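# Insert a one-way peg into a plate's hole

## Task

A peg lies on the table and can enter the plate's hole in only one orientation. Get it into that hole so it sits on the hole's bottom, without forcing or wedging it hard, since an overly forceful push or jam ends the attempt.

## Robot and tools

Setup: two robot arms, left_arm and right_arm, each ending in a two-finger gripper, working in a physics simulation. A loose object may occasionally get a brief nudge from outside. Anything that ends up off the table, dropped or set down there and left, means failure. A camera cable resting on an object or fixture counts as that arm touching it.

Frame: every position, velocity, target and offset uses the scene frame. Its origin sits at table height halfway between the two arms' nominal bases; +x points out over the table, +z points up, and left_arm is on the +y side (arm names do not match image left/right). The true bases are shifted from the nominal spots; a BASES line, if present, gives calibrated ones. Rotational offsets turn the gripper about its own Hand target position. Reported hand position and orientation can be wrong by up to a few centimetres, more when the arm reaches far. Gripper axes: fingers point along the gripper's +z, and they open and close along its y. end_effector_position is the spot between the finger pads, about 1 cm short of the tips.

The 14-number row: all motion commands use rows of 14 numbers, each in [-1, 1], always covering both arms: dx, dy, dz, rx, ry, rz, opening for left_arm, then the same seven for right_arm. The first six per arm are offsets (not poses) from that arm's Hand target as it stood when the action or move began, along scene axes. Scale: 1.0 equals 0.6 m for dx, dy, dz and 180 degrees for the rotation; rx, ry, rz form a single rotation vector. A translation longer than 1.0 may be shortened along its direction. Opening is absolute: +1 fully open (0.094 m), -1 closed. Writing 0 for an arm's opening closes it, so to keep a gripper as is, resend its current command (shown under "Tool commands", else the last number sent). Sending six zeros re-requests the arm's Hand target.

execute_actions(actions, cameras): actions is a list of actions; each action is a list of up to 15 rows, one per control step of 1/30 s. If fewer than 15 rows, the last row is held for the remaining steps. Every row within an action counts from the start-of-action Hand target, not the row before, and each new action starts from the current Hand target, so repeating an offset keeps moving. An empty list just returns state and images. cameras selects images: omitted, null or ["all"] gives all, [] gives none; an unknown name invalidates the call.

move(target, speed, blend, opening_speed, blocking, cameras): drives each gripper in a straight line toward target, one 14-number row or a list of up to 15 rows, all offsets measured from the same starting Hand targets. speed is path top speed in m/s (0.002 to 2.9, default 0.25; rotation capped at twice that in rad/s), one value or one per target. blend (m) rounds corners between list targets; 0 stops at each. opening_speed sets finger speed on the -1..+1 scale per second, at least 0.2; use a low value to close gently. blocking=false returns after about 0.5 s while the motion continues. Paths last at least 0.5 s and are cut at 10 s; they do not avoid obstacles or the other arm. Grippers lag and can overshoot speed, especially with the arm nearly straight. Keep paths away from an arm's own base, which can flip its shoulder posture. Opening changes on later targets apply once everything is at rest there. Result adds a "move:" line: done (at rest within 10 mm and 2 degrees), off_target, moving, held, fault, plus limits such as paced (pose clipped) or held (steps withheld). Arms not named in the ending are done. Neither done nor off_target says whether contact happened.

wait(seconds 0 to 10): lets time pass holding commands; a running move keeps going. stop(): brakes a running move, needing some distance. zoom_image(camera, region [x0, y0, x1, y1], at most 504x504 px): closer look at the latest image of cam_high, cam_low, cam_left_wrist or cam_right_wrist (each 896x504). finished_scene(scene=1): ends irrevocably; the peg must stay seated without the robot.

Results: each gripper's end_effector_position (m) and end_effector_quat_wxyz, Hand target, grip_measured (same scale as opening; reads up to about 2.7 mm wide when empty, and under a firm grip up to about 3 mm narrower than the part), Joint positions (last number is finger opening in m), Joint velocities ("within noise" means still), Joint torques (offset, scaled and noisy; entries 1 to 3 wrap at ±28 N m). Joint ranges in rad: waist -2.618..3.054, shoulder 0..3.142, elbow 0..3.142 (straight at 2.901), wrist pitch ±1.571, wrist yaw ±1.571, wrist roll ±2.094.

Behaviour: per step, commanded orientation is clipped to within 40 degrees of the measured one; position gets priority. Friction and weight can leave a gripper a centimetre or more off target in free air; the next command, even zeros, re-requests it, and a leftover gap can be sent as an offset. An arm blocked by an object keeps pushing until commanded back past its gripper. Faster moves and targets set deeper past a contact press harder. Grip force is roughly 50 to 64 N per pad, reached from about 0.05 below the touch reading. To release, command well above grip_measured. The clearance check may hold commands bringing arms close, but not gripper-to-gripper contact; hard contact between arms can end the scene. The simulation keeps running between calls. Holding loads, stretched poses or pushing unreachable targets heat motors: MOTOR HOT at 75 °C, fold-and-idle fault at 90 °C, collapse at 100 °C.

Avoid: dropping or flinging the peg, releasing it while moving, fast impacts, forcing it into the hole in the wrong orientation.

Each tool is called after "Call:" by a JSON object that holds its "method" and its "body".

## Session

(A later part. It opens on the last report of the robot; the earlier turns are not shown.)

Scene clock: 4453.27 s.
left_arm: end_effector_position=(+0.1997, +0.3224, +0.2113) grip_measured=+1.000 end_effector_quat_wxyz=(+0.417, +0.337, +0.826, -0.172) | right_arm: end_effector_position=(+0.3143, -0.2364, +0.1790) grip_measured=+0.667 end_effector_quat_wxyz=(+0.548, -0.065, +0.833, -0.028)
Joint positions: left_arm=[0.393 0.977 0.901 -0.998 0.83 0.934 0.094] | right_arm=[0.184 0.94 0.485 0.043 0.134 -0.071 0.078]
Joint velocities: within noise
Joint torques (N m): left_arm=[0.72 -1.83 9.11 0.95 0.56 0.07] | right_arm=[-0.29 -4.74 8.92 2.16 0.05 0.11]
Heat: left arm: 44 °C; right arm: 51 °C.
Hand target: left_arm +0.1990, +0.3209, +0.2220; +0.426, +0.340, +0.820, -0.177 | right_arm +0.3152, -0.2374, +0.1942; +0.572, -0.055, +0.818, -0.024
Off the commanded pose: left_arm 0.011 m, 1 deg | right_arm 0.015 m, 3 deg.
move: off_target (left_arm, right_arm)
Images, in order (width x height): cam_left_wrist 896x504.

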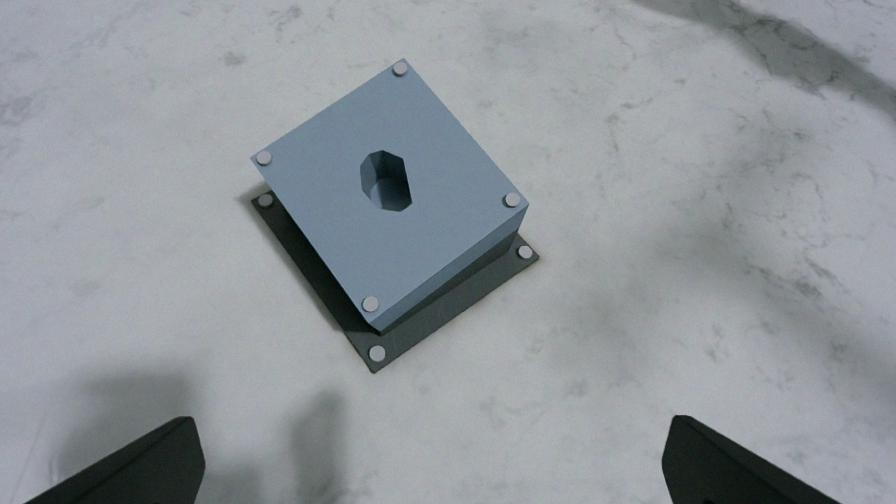

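Call:
{"method": "move", "body": {"target": [[0,0,0,0,0,0,1.0,-0.0253,0.5290,0.0763,0,0,0.25,0.4],[0,0,0,0,0,0,1.0,-0.0303,0.8390,0.0597,-0.0023,0.0075,0.4471,0.4],[0,0,0,0,0,0,1.0,-0.0098,0.81108,0.00992,-0.0023,0.0075,0.4471,0.4],[0,0,0,0,0,0,1.0,0.0022,0.79508,-0.08092,-0.0023,0.0075,0.4471,0.4]], "speed": [0.3,0.3,0.08,0.05], "cameras": ["cam_left_wrist"]}}

Call:
{"method": "zoom_image", "body": {"camera": "cam_left_wrist", "region": [365, 185, 415, 220]}}

Call:
{"method": "move", "body": {"target": [0,0,0,0,0,0,1.0,0.0013,-0.0017,-0.0098,0,0,0,0.4], "speed": 0.03, "cameras": ["cam_left_wrist"]}}

Call:
{"method": "zoom_image", "body": {"camera": "cam_left_wrist", "region": [365, 185, 415, 220]}}

Call:
{"method": "move", "body": {"target": [0,0,0,0,0,0,1.0,0.0013,-0.0017,-0.0098,0,0,0,0.4], "speed": 0.03, "cameras": ["cam_left_wrist"]}}

Call:
{"method": "zoom_image", "body": {"camera": "cam_left_wrist", "region": [365, 185, 415, 220]}}

Scene clock: 4687.03 s.
left_arm: end_effector_position=(+0.1997, +0.3224, +0.2113) grip_measured=+1.000 end_effector_quat_wxyz=(+0.417, +0.337, +0.826, -0.172) | right_arm: end_effector_position=(+0.3137, +0.2360, +0.1495) grip_measured=+0.667 end_effector_quat_wxyz=(-0.433, +0.570, -0.609, -0.342)
Joint positions: left_arm=[0.393 0.977 0.901 -0.998 0.83 0.934 0.094] | right_arm=[0.848 2.155 1.56 0.124 -0.534 -0.338 0.078]
Joint velocities: within noise
Joint torques (N m): left_arm=[0.7 -1.8 9.09 0.96 0.57 0.08] | right_arm=[-0.46 -10.85 8.54 2.23 -0.43 -0.09]
Heat: left arm: 44 °C; right arm: 53 °C.
Hand target: left_arm +0.1990, +0.3209, +0.2220; +0.426, +0.340, +0.820, -0.176 | right_arm +0.3165, +0.2396, +0.1456; -0.443, +0.573, -0.595, -0.349
Off the commanded pose: left_arm 0.011 m, 1 deg | right_arm 0.006 m, 2 deg.
move: off_target (left_arm)
Images, in order (width x height): cam_left_wrist 896x504.

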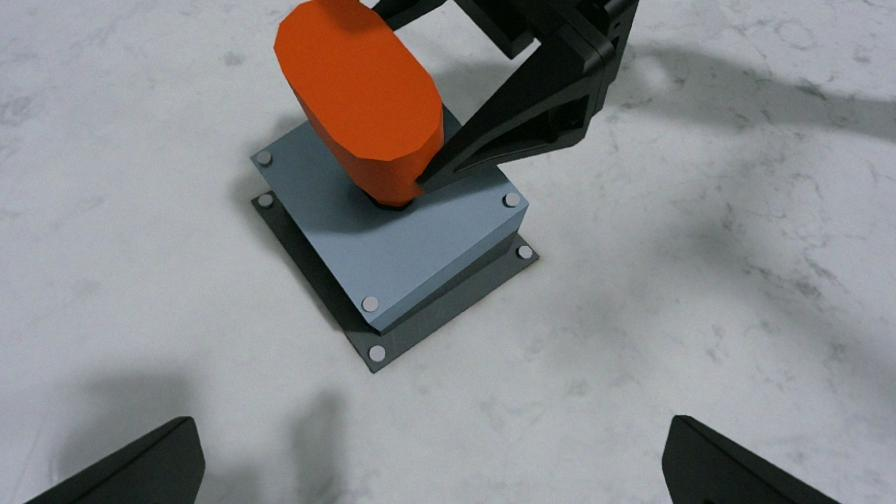

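Scaled by 10.080 from the camera's 896x504 image, which has a finer 1280x720 frame.

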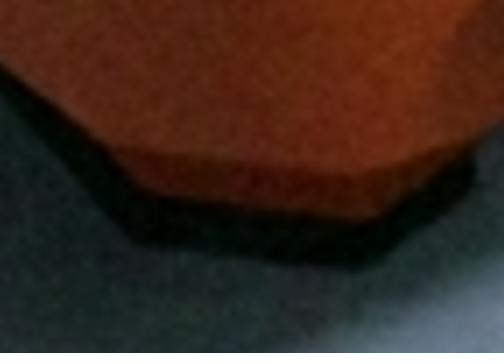

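Scene clock: 4687.87 s.
left_arm: end_effector_position=(+0.1997, +0.3224, +0.2113) grip_measured=+1.000 end_effector_quat_wxyz=(+0.417, +0.337, +0.826, -0.172) | right_arm: end_effector_position=(+0.3134, +0.2363, +0.1461) grip_measured=+0.667 end_effector_quat_wxyz=(-0.435, +0.571, -0.606, -0.343)
Joint positions: left_arm=[0.393 0.977 0.901 -0.998 0.83 0.934 0.094] | right_arm=[0.848 2.16 1.55 0.144 -0.537 -0.339 0.078]
Joint velocities: within noise
Joint torques (N m): left_arm=[0.75 -1.8 9.11 0.95 0.57 0.08] | right_arm=[-0.68 -10.65 8.31 2.24 -0.42 -0.09]
Heat: left arm: 44 °C; right arm: 53 °C.
Hand target: left_arm +0.1990, +0.3209, +0.2220; +0.426, +0.340, +0.820, -0.176 | right_arm +0.3173, +0.2386, +0.1397; -0.443, +0.573, -0.595, -0.349
Off the commanded pose: left_arm 0.011 m, 1 deg | right_arm 0.008 m, 2 deg.
move: off_target (left_arm)
Images, in order (width x height): cam_left_wrist 896x504.

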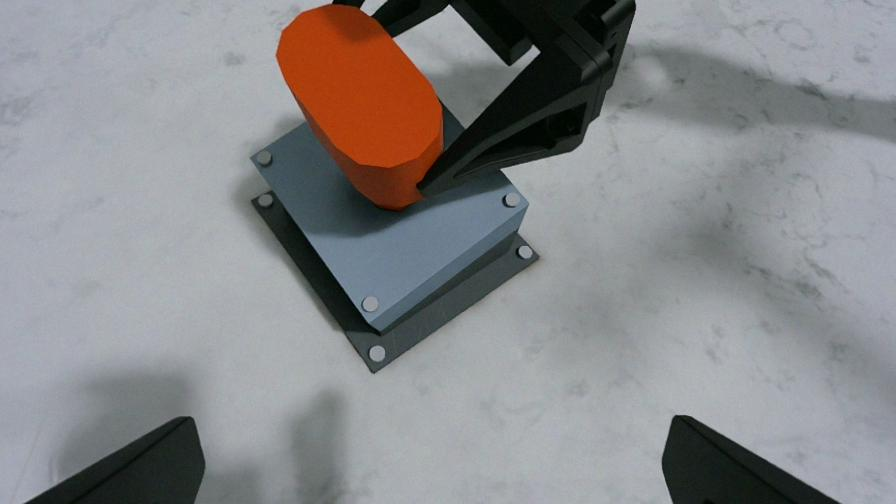

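Scaled by 10.080 from the camera's 896x504 image, which has a finer 1280x720 frame.

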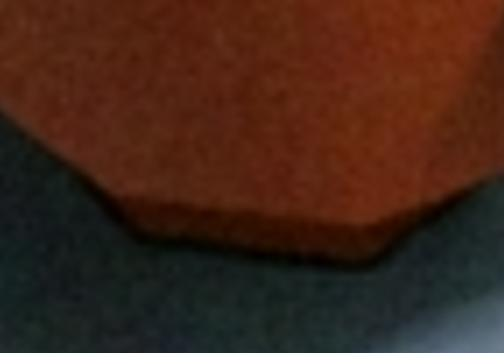

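Scene clock: 4688.80 s.
left_arm: end_effector_position=(+0.1997, +0.3224, +0.2113) grip_measured=+1.000 end_effector_quat_wxyz=(+0.417, +0.337, +0.826, -0.172) | right_arm: end_effector_position=(+0.3139, +0.2362, +0.1420) grip_measured=+0.667 end_effector_quat_wxyz=(-0.436, +0.571, -0.603, -0.346)
Joint positions: left_arm=[0.393 0.977 0.901 -0.998 0.83 0.934 0.094] | right_arm=[0.845 2.169 1.539 0.169 -0.545 -0.34 0.078]
Joint velocities: within noise
Joint torques (N m): left_arm=[0.73 -1.83 9.11 0.95 0.56 0.08] | right_arm=[-0.64 -10.66 8.2 2.19 -0.34 -0.09]
Heat: left arm: 44 °C; right arm: 53 °C.
Hand target: left_arm +0.1990, +0.3209, +0.2220; +0.426, +0.340, +0.820, -0.176 | right_arm +0.3181, +0.2377, +0.1339; -0.443, +0.573, -0.595, -0.349
Off the commanded pose: left_arm 0.011 m, 1 deg | right_arm 0.009 m, 1 deg.
move: off_target (left_arm)
Images, in order (width x height): cam_left_wrist 896x504.

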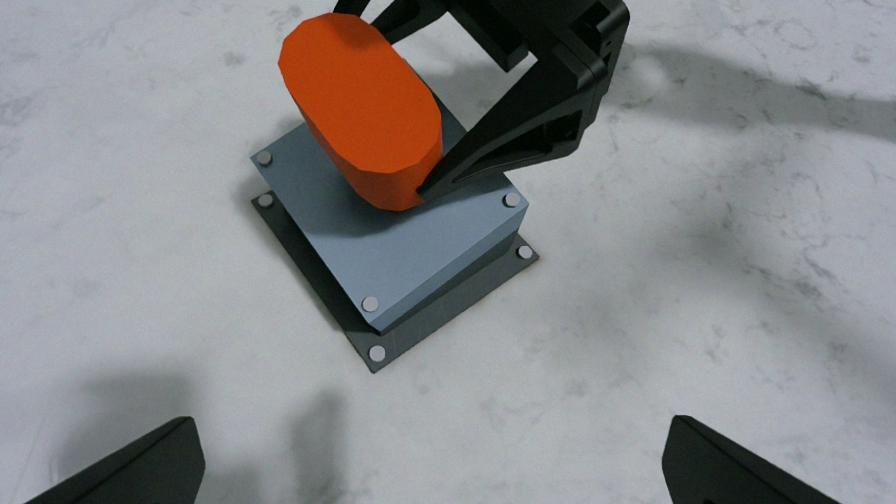

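Scaled by 10.080 from the camera's 896x504 image, which has a finer 1280x720 frame.

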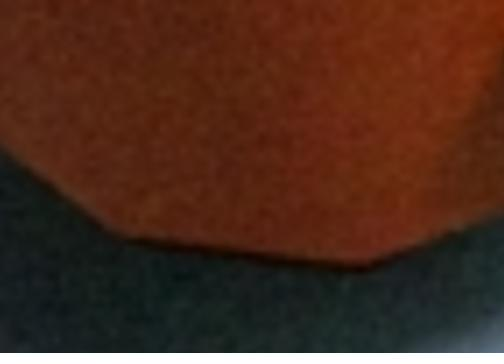

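Call:
{"method": "move", "body": {"target": [0,0,0,0,0,0,1.0,0.0021,-0.0028,-0.0163,0,0,0,0.4], "speed": 0.03, "cameras": ["cam_left_wrist","cam_low"]}}

Scene clock: 4701.53 s.
left_arm: end_effector_position=(+0.1997, +0.3224, +0.2113) grip_measured=+1.000 end_effector_quat_wxyz=(+0.417, +0.337, +0.826, -0.172) | right_arm: end_effector_position=(+0.3154, +0.2332, +0.1282) grip_measured=+0.667 end_effector_quat_wxyz=(-0.431, +0.571, -0.608, -0.344)
Joint positions: left_arm=[0.393 0.977 0.901 -0.998 0.83 0.934 0.094] | right_arm=[0.84 2.185 1.519 0.19 -0.546 -0.342 0.078]
Joint velocities: within noise
Joint torques (N m): left_arm=[0.73 -1.8 9.1 0.96 0.56 0.08] | right_arm=[-0.58 -10.85 8.35 2.27 -0.39 -0.1]
Heat: left arm: 44 °C; right arm: 52 °C.
Hand target: left_arm +0.1990, +0.3209, +0.2220; +0.426, +0.340, +0.820, -0.176 | right_arm +0.3194, +0.2360, +0.1242; -0.443, +0.573, -0.595, -0.349
Off the commanded pose: left_arm 0.011 m, 1 deg | right_arm 0.006 m, 2 deg.
move: off_target (left_arm)
Images, in order (width x height): cam_low 896x504, cam_left_wrist 896x504.

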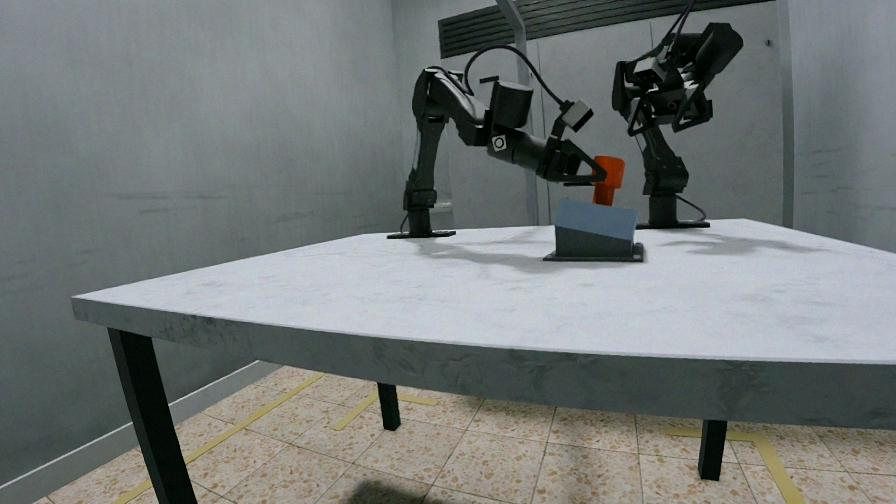

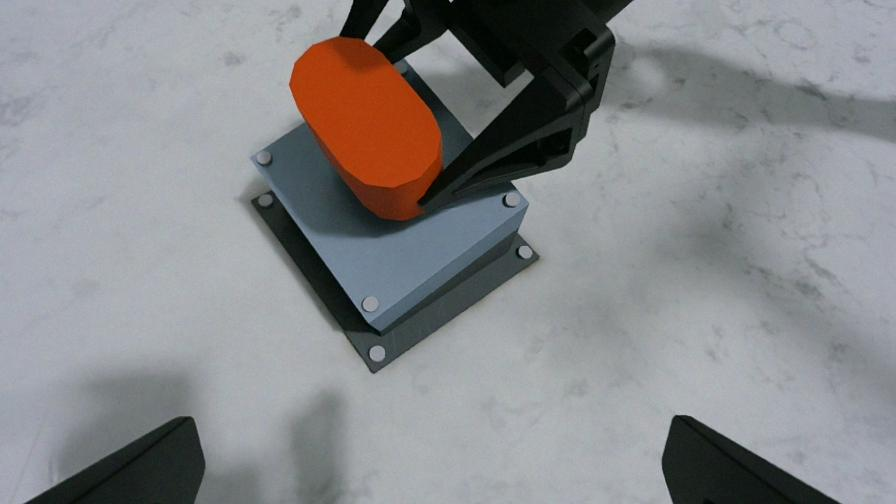

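Call:
{"method": "move", "body": {"target": [0,0,0,0,0,0,1.0,0.0042,-0.0057,-0.0326,0,0,0,0.4], "speed": 0.03, "cameras": ["cam_left_wrist","cam_low"]}}

Scene clock: 4713.37 s.
left_arm: end_effector_position=(+0.1997, +0.3224, +0.2113) grip_measured=+1.000 end_effector_quat_wxyz=(+0.417, +0.337, +0.826, -0.172) | right_arm: end_effector_position=(+0.3165, +0.2306, +0.1141) grip_measured=+0.667 end_effector_quat_wxyz=(-0.433, +0.572, -0.603, -0.349)
Joint positions: left_arm=[0.393 0.977 0.901 -0.998 0.83 0.934 0.094] | right_arm=[0.831 2.209 1.488 0.251 -0.566 -0.346 0.078]
Joint velocities: within noise
Joint torques (N m): left_arm=[0.75 -1.81 9.11 0.96 0.57 0.08] | right_arm=[-0.59 -10.24 8.08 2.3 -0.27 -0.1]
Heat: left arm: 44 °C; right arm: 51 °C.
Hand target: left_arm +0.1990, +0.3209, +0.2220; +0.426, +0.340, +0.820, -0.176 | right_arm +0.3219, +0.2325, +0.1046; -0.443, +0.573, -0.595, -0.349
Off the commanded pose: left_arm 0.011 m, 1 deg | right_arm 0.011 m, 2 deg.
move: off_target (left_arm, right_arm)
Images, in order (width x height): cam_low 896x504, cam_left_wrist 896x504.

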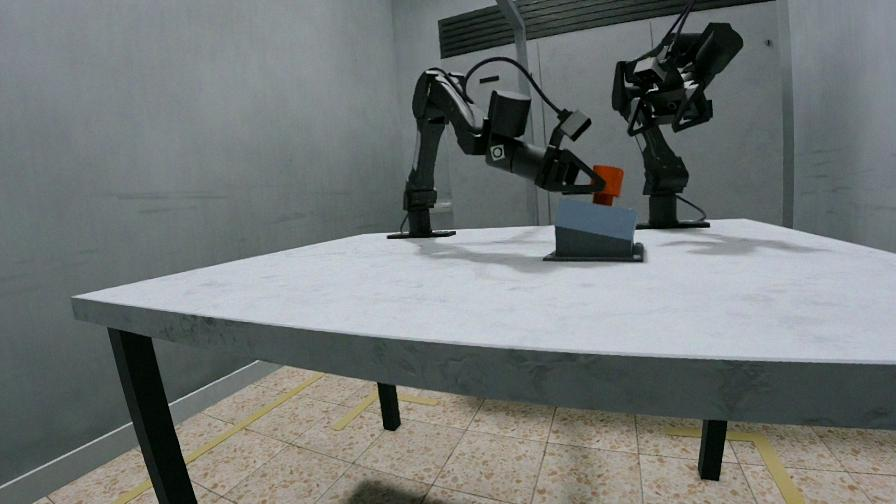

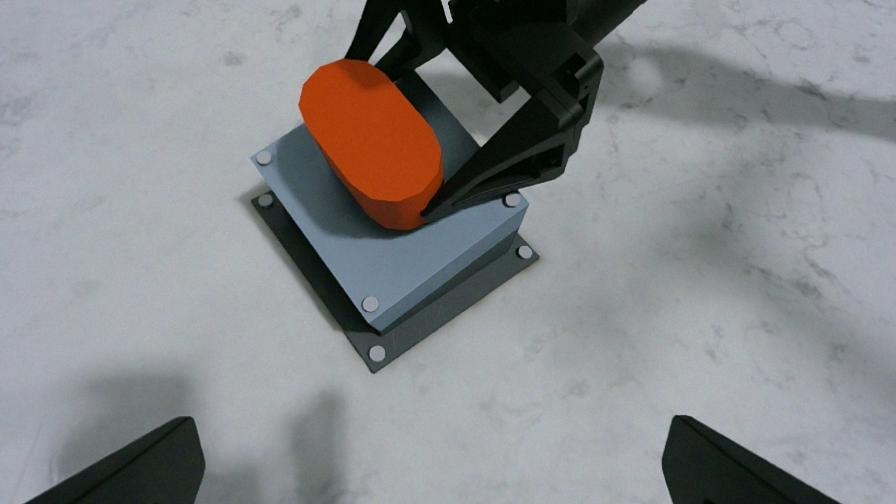

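Call:
{"method": "zoom_image", "body": {"camera": "cam_low", "region": [560, 150, 650, 240]}}

Call:
{"method": "zoom_image", "body": {"camera": "cam_left_wrist", "region": [290, 50, 470, 240]}}

Scaled by 5.600 from the camera's 896x504 image, which has a finer 1280x720 frame.

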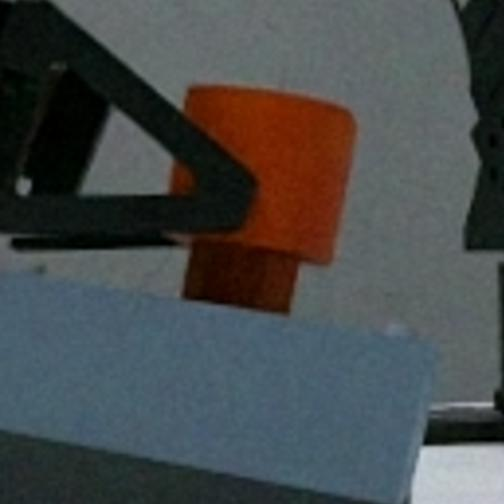

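Scaled by 2.653 from the camera's 896x504 image, which has a finer 1280x720 frame.

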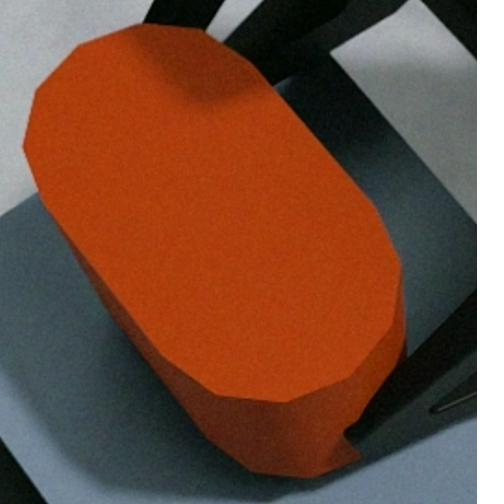

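Call:
{"method": "move", "body": {"target": [0,0,0,0,0,0,1.0,0.0013,-0.0017,-0.0098,0,0,0,0.4], "speed": 0.03, "cameras": ["cam_left_wrist","cam_low","cam_right_wrist"]}}

Scene clock: 4833.23 s.
left_arm: end_effector_position=(+0.1997, +0.3224, +0.2113) grip_measured=+1.000 end_effector_quat_wxyz=(+0.417, +0.337, +0.826, -0.172) | right_arm: end_effector_position=(+0.3164, +0.2303, +0.1129) grip_measured=+0.667 end_effector_quat_wxyz=(-0.436, +0.573, -0.598, -0.353)
Joint positions: left_arm=[0.393 0.977 0.901 -0.998 0.83 0.934 0.094] | right_arm=[0.827 2.214 1.48 0.275 -0.578 -0.347 0.078]
Joint velocities: within noise
Joint torques (N m): left_arm=[0.73 -1.83 9.1 0.96 0.57 0.07] | right_arm=[-0.51 -9.8 7.99 2.22 -0.14 -0.1]
Heat: left arm: 44 °C; right arm: 55 °C.
Hand target: left_arm +0.1990, +0.3209, +0.2220; +0.426, +0.340, +0.820, -0.176 | right_arm +0.3227, +0.2315, +0.0986; -0.443, +0.573, -0.595, -0.349
Off the commanded pose: left_arm 0.011 m, 1 deg | right_arm 0.016 m, 1 deg.
move: off_target (left_arm, right_arm)
Images, in order (width x height): cam_low 896x504, cam_left_wrist 896x504, cam_right_wrist 896x504.

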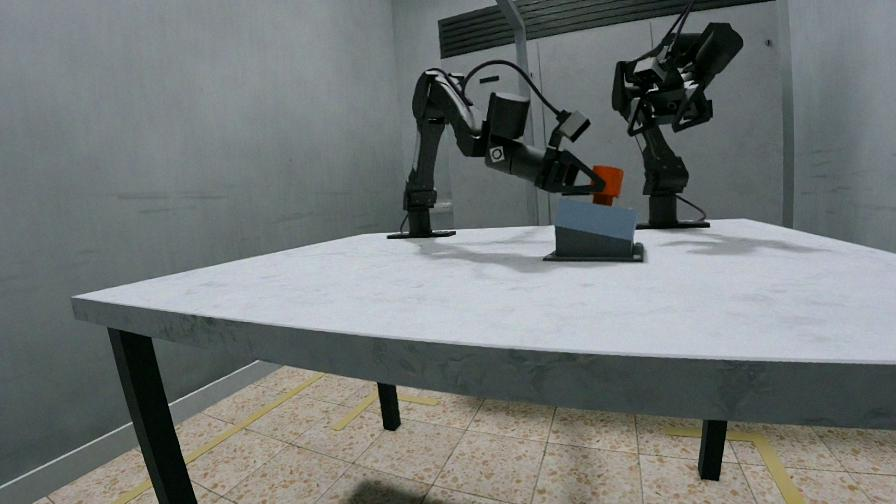

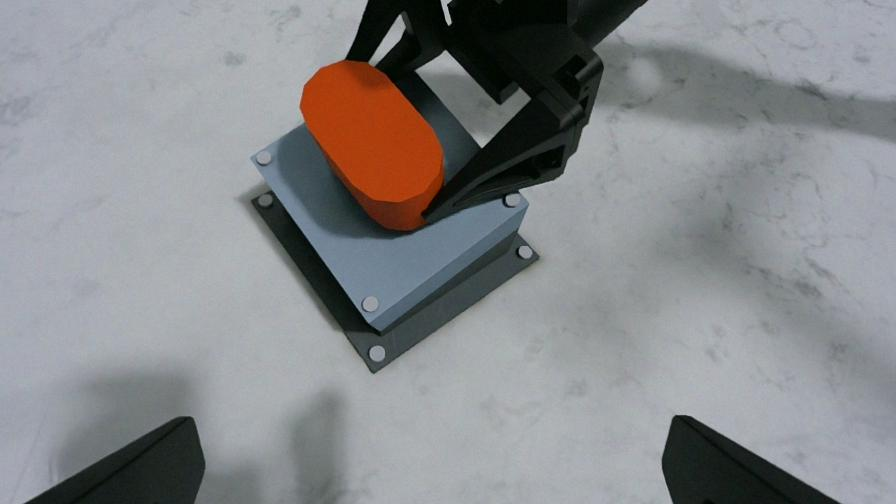

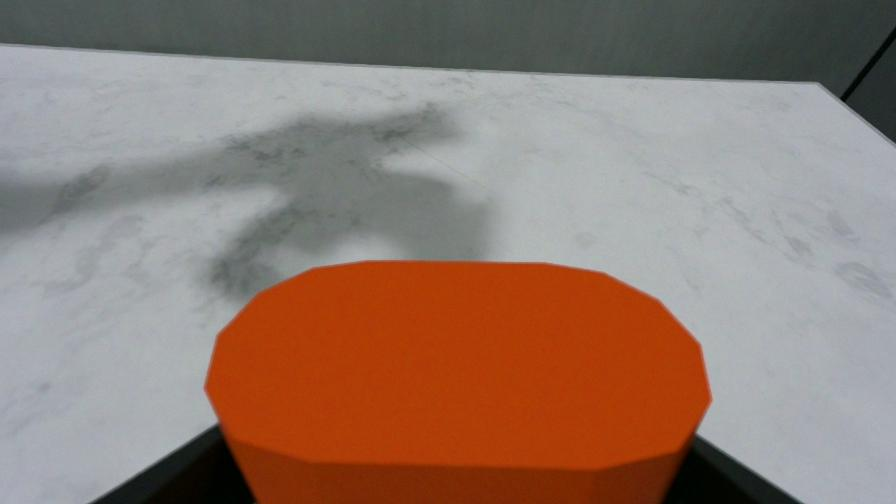

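Call:
{"method": "zoom_image", "body": {"camera": "cam_left_wrist", "region": [420, 120, 560, 240]}}

Call:
{"method": "zoom_image", "body": {"camera": "cam_low", "region": [530, 150, 620, 240]}}

Call:
{"method": "zoom_image", "body": {"camera": "cam_left_wrist", "region": [330, 0, 470, 120]}}

Scaled by 3.600 from the camera's 896x504 image, which has a finer 1280x720 frame.

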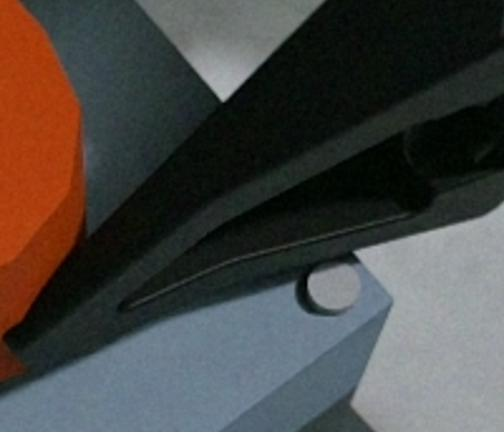

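Scaled by 5.600 from the camera's 896x504 image, which has a finer 1280x720 frame.

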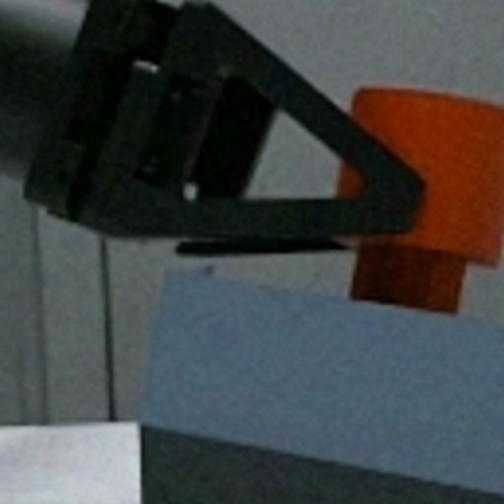

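Scaled by 3.600 from the camera's 896x504 image, which has a finer 1280x720 frame.

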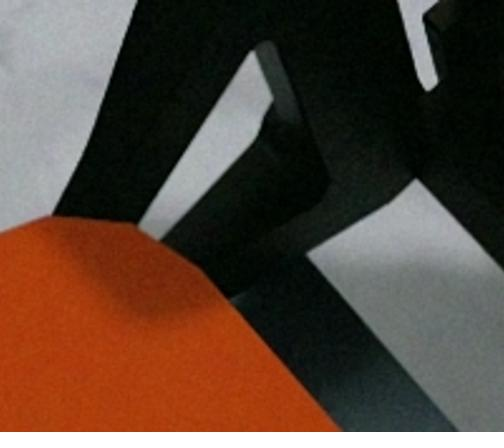

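Call:
{"method": "zoom_image", "body": {"camera": "cam_left_wrist", "region": [290, 50, 470, 240]}}

Call:
{"method": "zoom_image", "body": {"camera": "cam_low", "region": [560, 150, 650, 240]}}

Scaled by 2.653 from the camera's 896x504 image, which has a finer 1280x720 frame.

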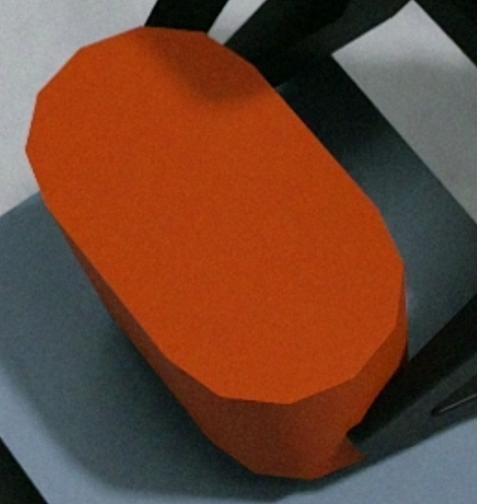

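Scaled by 5.600 from the camera's 896x504 image, which has a finer 1280x720 frame.

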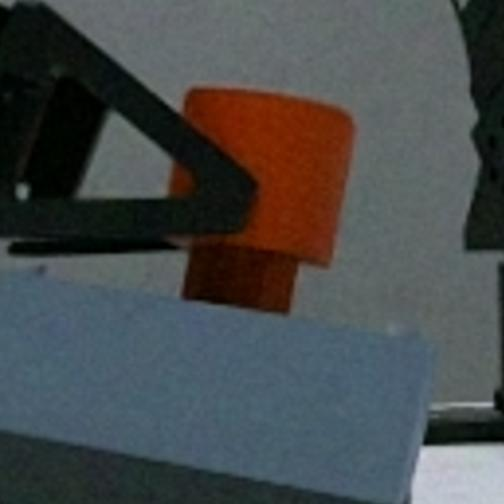

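Call:
{"method": "move", "body": {"target": [0,0,0,0,0,0,1.0,-0.0057,0.0042,0.0180,0,0,0,0.4], "speed": 0.04, "cameras": ["cam_right_wrist"]}}

Scene clock: 4984.27 s.
left_arm: end_effector_position=(+0.1997, +0.3224, +0.2113) grip_measured=+1.000 end_effector_quat_wxyz=(+0.417, +0.337, +0.826, -0.172) | right_arm: end_effector_position=(+0.3164, +0.2303, +0.1128) grip_measured=+0.667 end_effector_quat_wxyz=(-0.436, +0.573, -0.598, -0.353)
Joint positions: left_arm=[0.393 0.977 0.901 -0.998 0.83 0.934 0.094] | right_arm=[0.827 2.214 1.479 0.275 -0.578 -0.347 0.078]
Joint velocities: within noise
Joint torques (N m): left_arm=[0.76 -1.83 9.11 0.96 0.57 0.08] | right_arm=[0.25 -11.47 9.09 1.92 -0.05 -0.04]
Heat: left arm: 44 °C; right arm: 53 °C.
Hand target: left_arm +0.1990, +0.3209, +0.2220; +0.426, +0.340, +0.820, -0.176 | right_arm +0.3193, +0.2340, +0.1093; -0.443, +0.573, -0.595, -0.349
Off the commanded pose: left_arm 0.011 m, 1 deg | right_arm 0.006 m, 1 deg.
move: off_target (left_arm)
Images, in order (width x height): cam_right_wrist 896x504.

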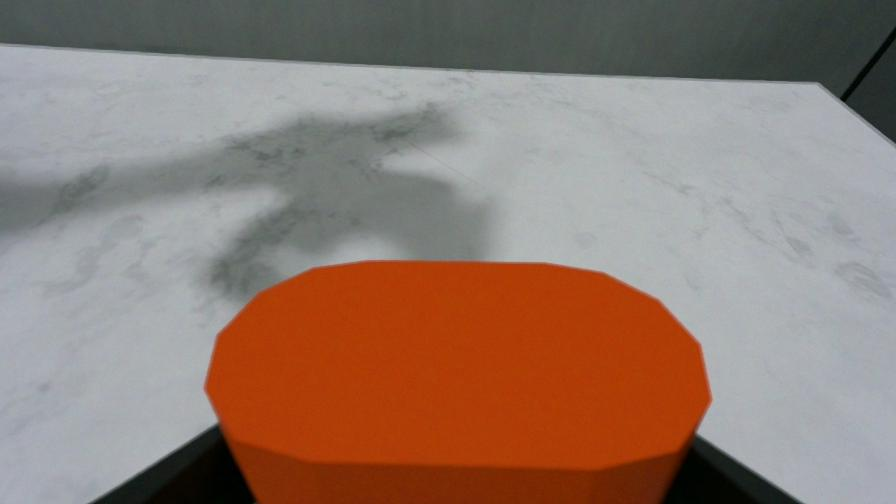

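Call:
{"method": "move", "body": {"target": [0,0,0,0,0,0,1.0,0,0,0,0,0,0,1.0], "speed": 0.04, "opening_speed": 0.4, "cameras": ["cam_left_wrist","cam_low","cam_right_wrist"]}}

Call:
{"method": "zoom_image", "body": {"camera": "cam_low", "region": [560, 150, 650, 240]}}

Call:
{"method": "zoom_image", "body": {"camera": "cam_left_wrist", "region": [290, 50, 470, 240]}}

Scene clock: 5002.93 s.
left_arm: end_effector_position=(+0.1997, +0.3224, +0.2113) grip_measured=+1.000 end_effector_quat_wxyz=(+0.417, +0.337, +0.826, -0.172) | right_arm: end_effector_position=(+0.3178, +0.2305, +0.1138) grip_measured=+0.997 end_effector_quat_wxyz=(-0.439, +0.571, -0.598, -0.351)
Joint positions: left_arm=[0.393 0.977 0.901 -0.998 0.83 0.934 0.094] | right_arm=[0.827 2.214 1.479 0.281 -0.572 -0.347 0.094]
Joint velocities: within noise
Joint torques (N m): left_arm=[0.73 -1.81 9.11 0.96 0.56 0.08] | right_arm=[0.25 -11.47 9.09 1.86 -0.11 -0.04]
Heat: left arm: 44 °C; right arm: 54 °C.
Hand target: left_arm +0.1990, +0.3209, +0.2220; +0.426, +0.340, +0.820, -0.176 | right_arm +0.3192, +0.2340, +0.1093; -0.443, +0.573, -0.595, -0.349
Off the commanded pose: left_arm 0.011 m, 1 deg | right_arm 0.006 m, 1 deg.
move: off_target (left_arm)
Images, in order (width x height): cam_low 896x504, cam_left_wrist 896x504, cam_right_wrist 896x504.

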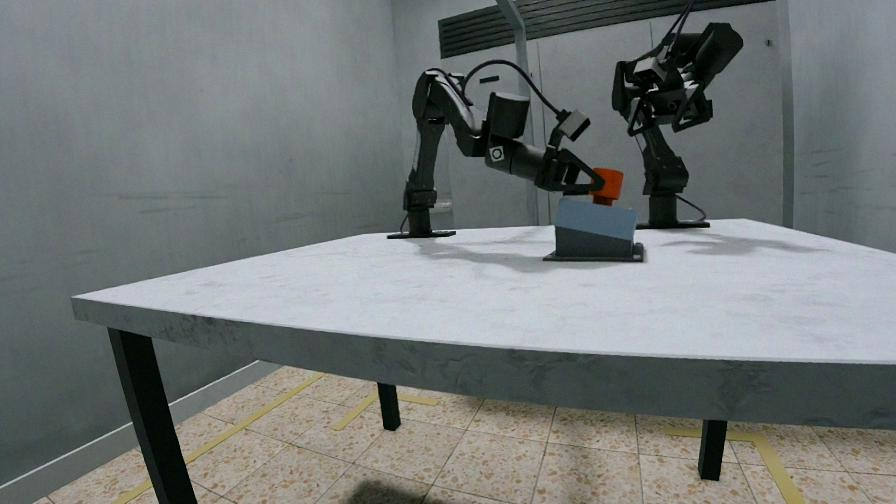

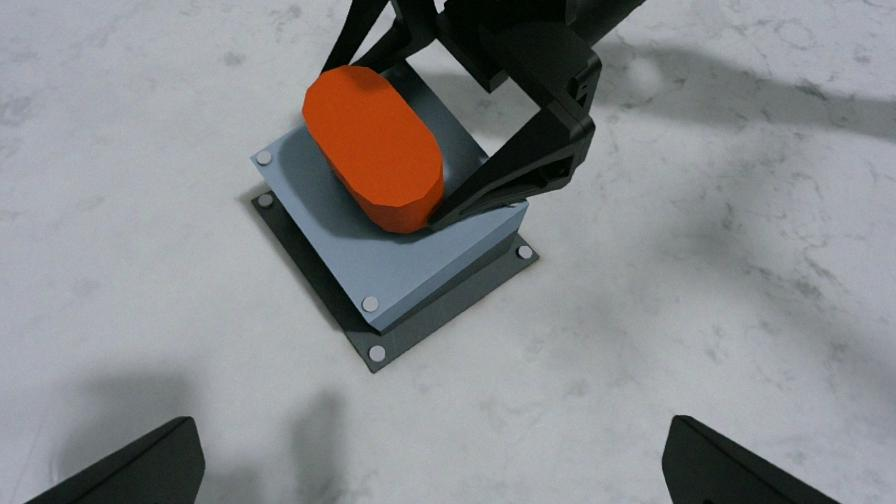

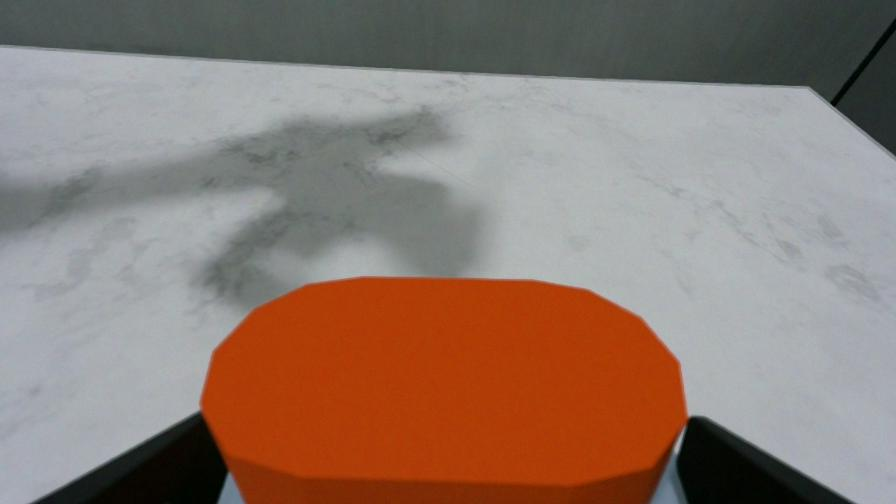

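Scaled by 5.600 from the camera's 896x504 image, which has a finer 1280x720 frame.

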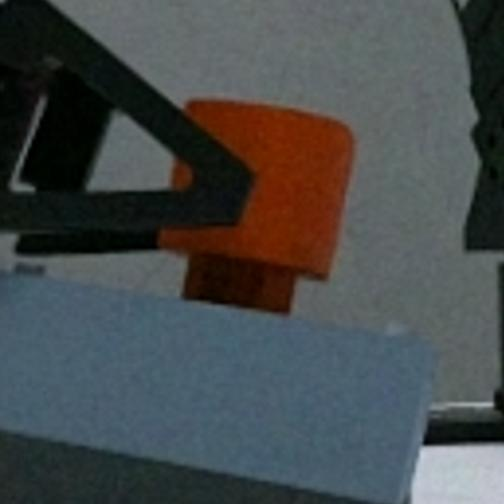

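Scaled by 2.653 from the camera's 896x504 image, which has a finer 1280x720 frame.

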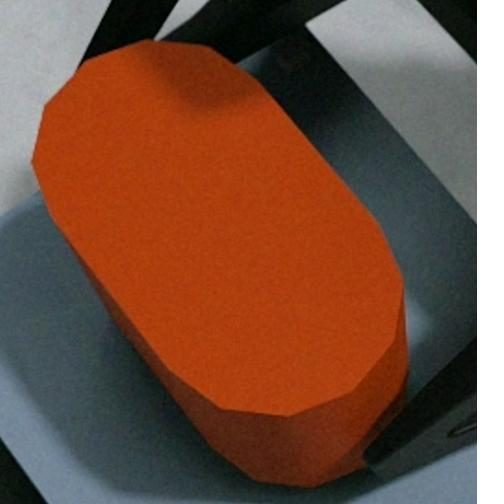

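Call:
{"method": "move", "body": {"target": [0,0,0,0,0,0,1.0,-0.0183,0.0192,0.1583,0,0,0,1.0], "speed": 0.12, "cameras": ["cam_left_wrist","cam_low","cam_right_wrist"]}}

Call:
{"method": "zoom_image", "body": {"camera": "cam_low", "region": [560, 150, 650, 240]}}

Call:
{"method": "zoom_image", "body": {"camera": "cam_left_wrist", "region": [290, 50, 470, 240]}}

Scene clock: 5079.43 s.
left_arm: end_effector_position=(+0.1997, +0.3224, +0.2113) grip_measured=+1.000 end_effector_quat_wxyz=(+0.417, +0.337, +0.826, -0.172) | right_arm: end_effector_position=(+0.3111, +0.2444, +0.1748) grip_measured=+0.997 end_effector_quat_wxyz=(-0.425, +0.576, -0.607, -0.346)
Joint positions: left_arm=[0.393 0.977 0.901 -0.998 0.83 0.934 0.094] | right_arm=[0.859 2.151 1.667 0 -0.541 -0.341 0.094]
Joint velocities: within noise
Joint torques (N m): left_arm=[0.75 -1.83 9.1 0.96 0.57 0.07] | right_arm=[0.46 -16.79 10.78 1.51 -0.13 0.07]
Heat: left arm: 44 °C; right arm: 58 °C.
Hand target: left_arm +0.1990, +0.3209, +0.2220; +0.426, +0.340, +0.820, -0.176 | right_arm +0.3082, +0.2455, +0.2045; -0.443, +0.573, -0.595, -0.349
Off the commanded pose: left_arm 0.011 m, 1 deg | right_arm 0.030 m, 2 deg.
move: off_target (left_arm, right_arm)
Images, in order (width x height): cam_low 896x504, cam_left_wrist 896x504, cam_right_wrist 896x504.

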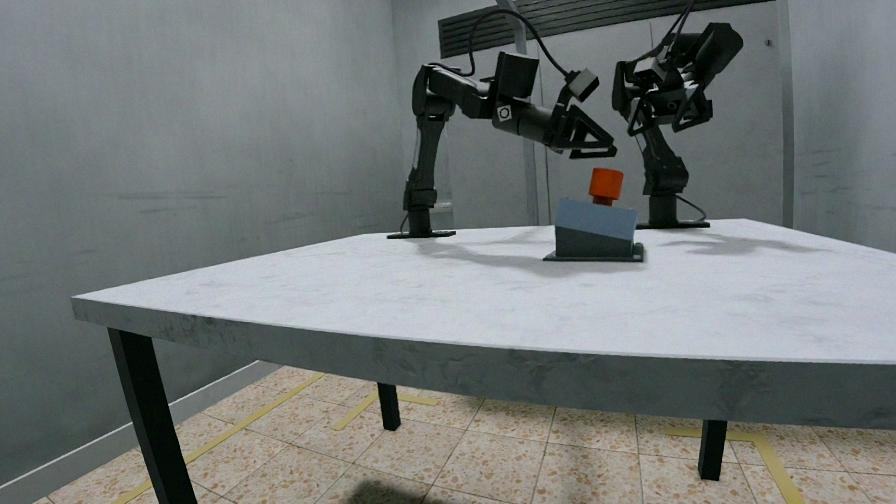

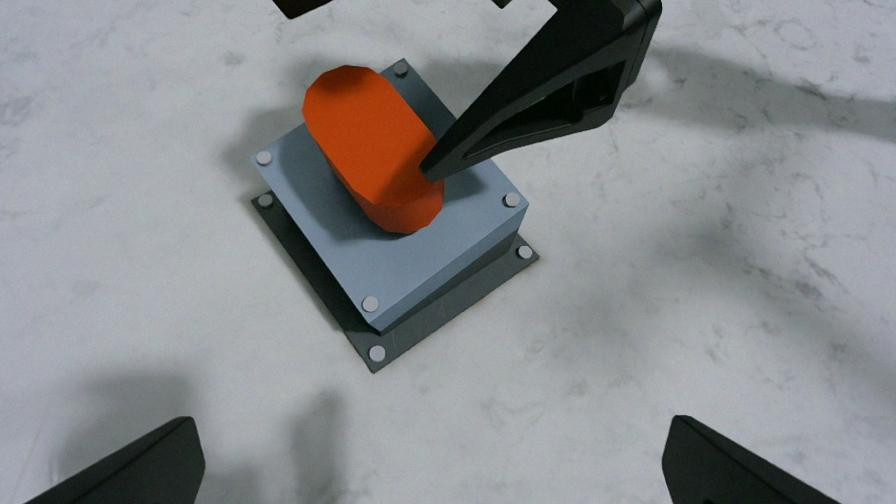

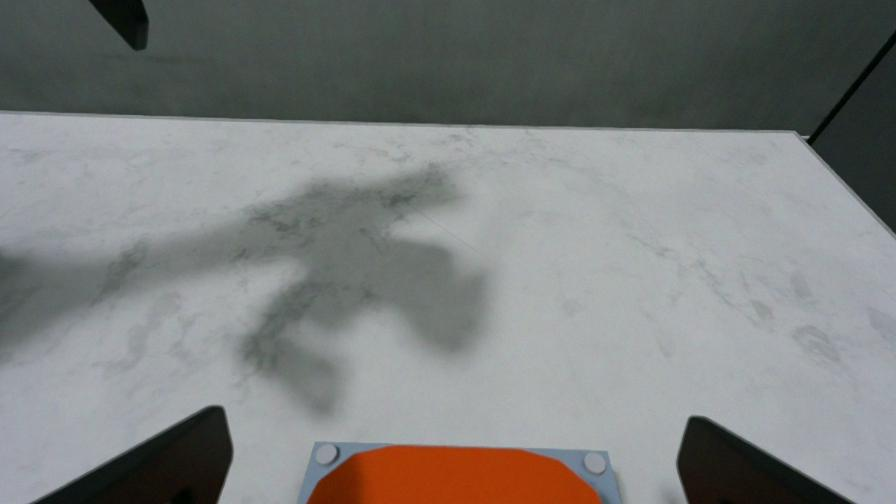

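Scaled by 5.600 from the camera's 896x504 image, which has a finer 1280x720 frame.

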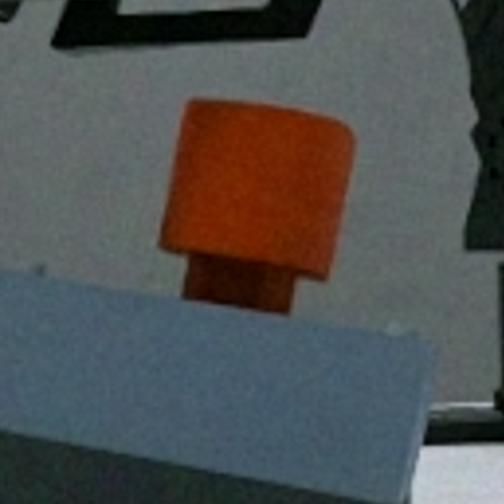

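Scaled by 2.653 from the camera's 896x504 image, which has a finer 1280x720 frame.

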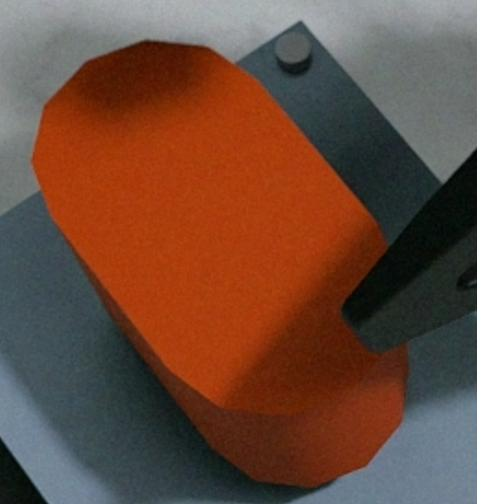

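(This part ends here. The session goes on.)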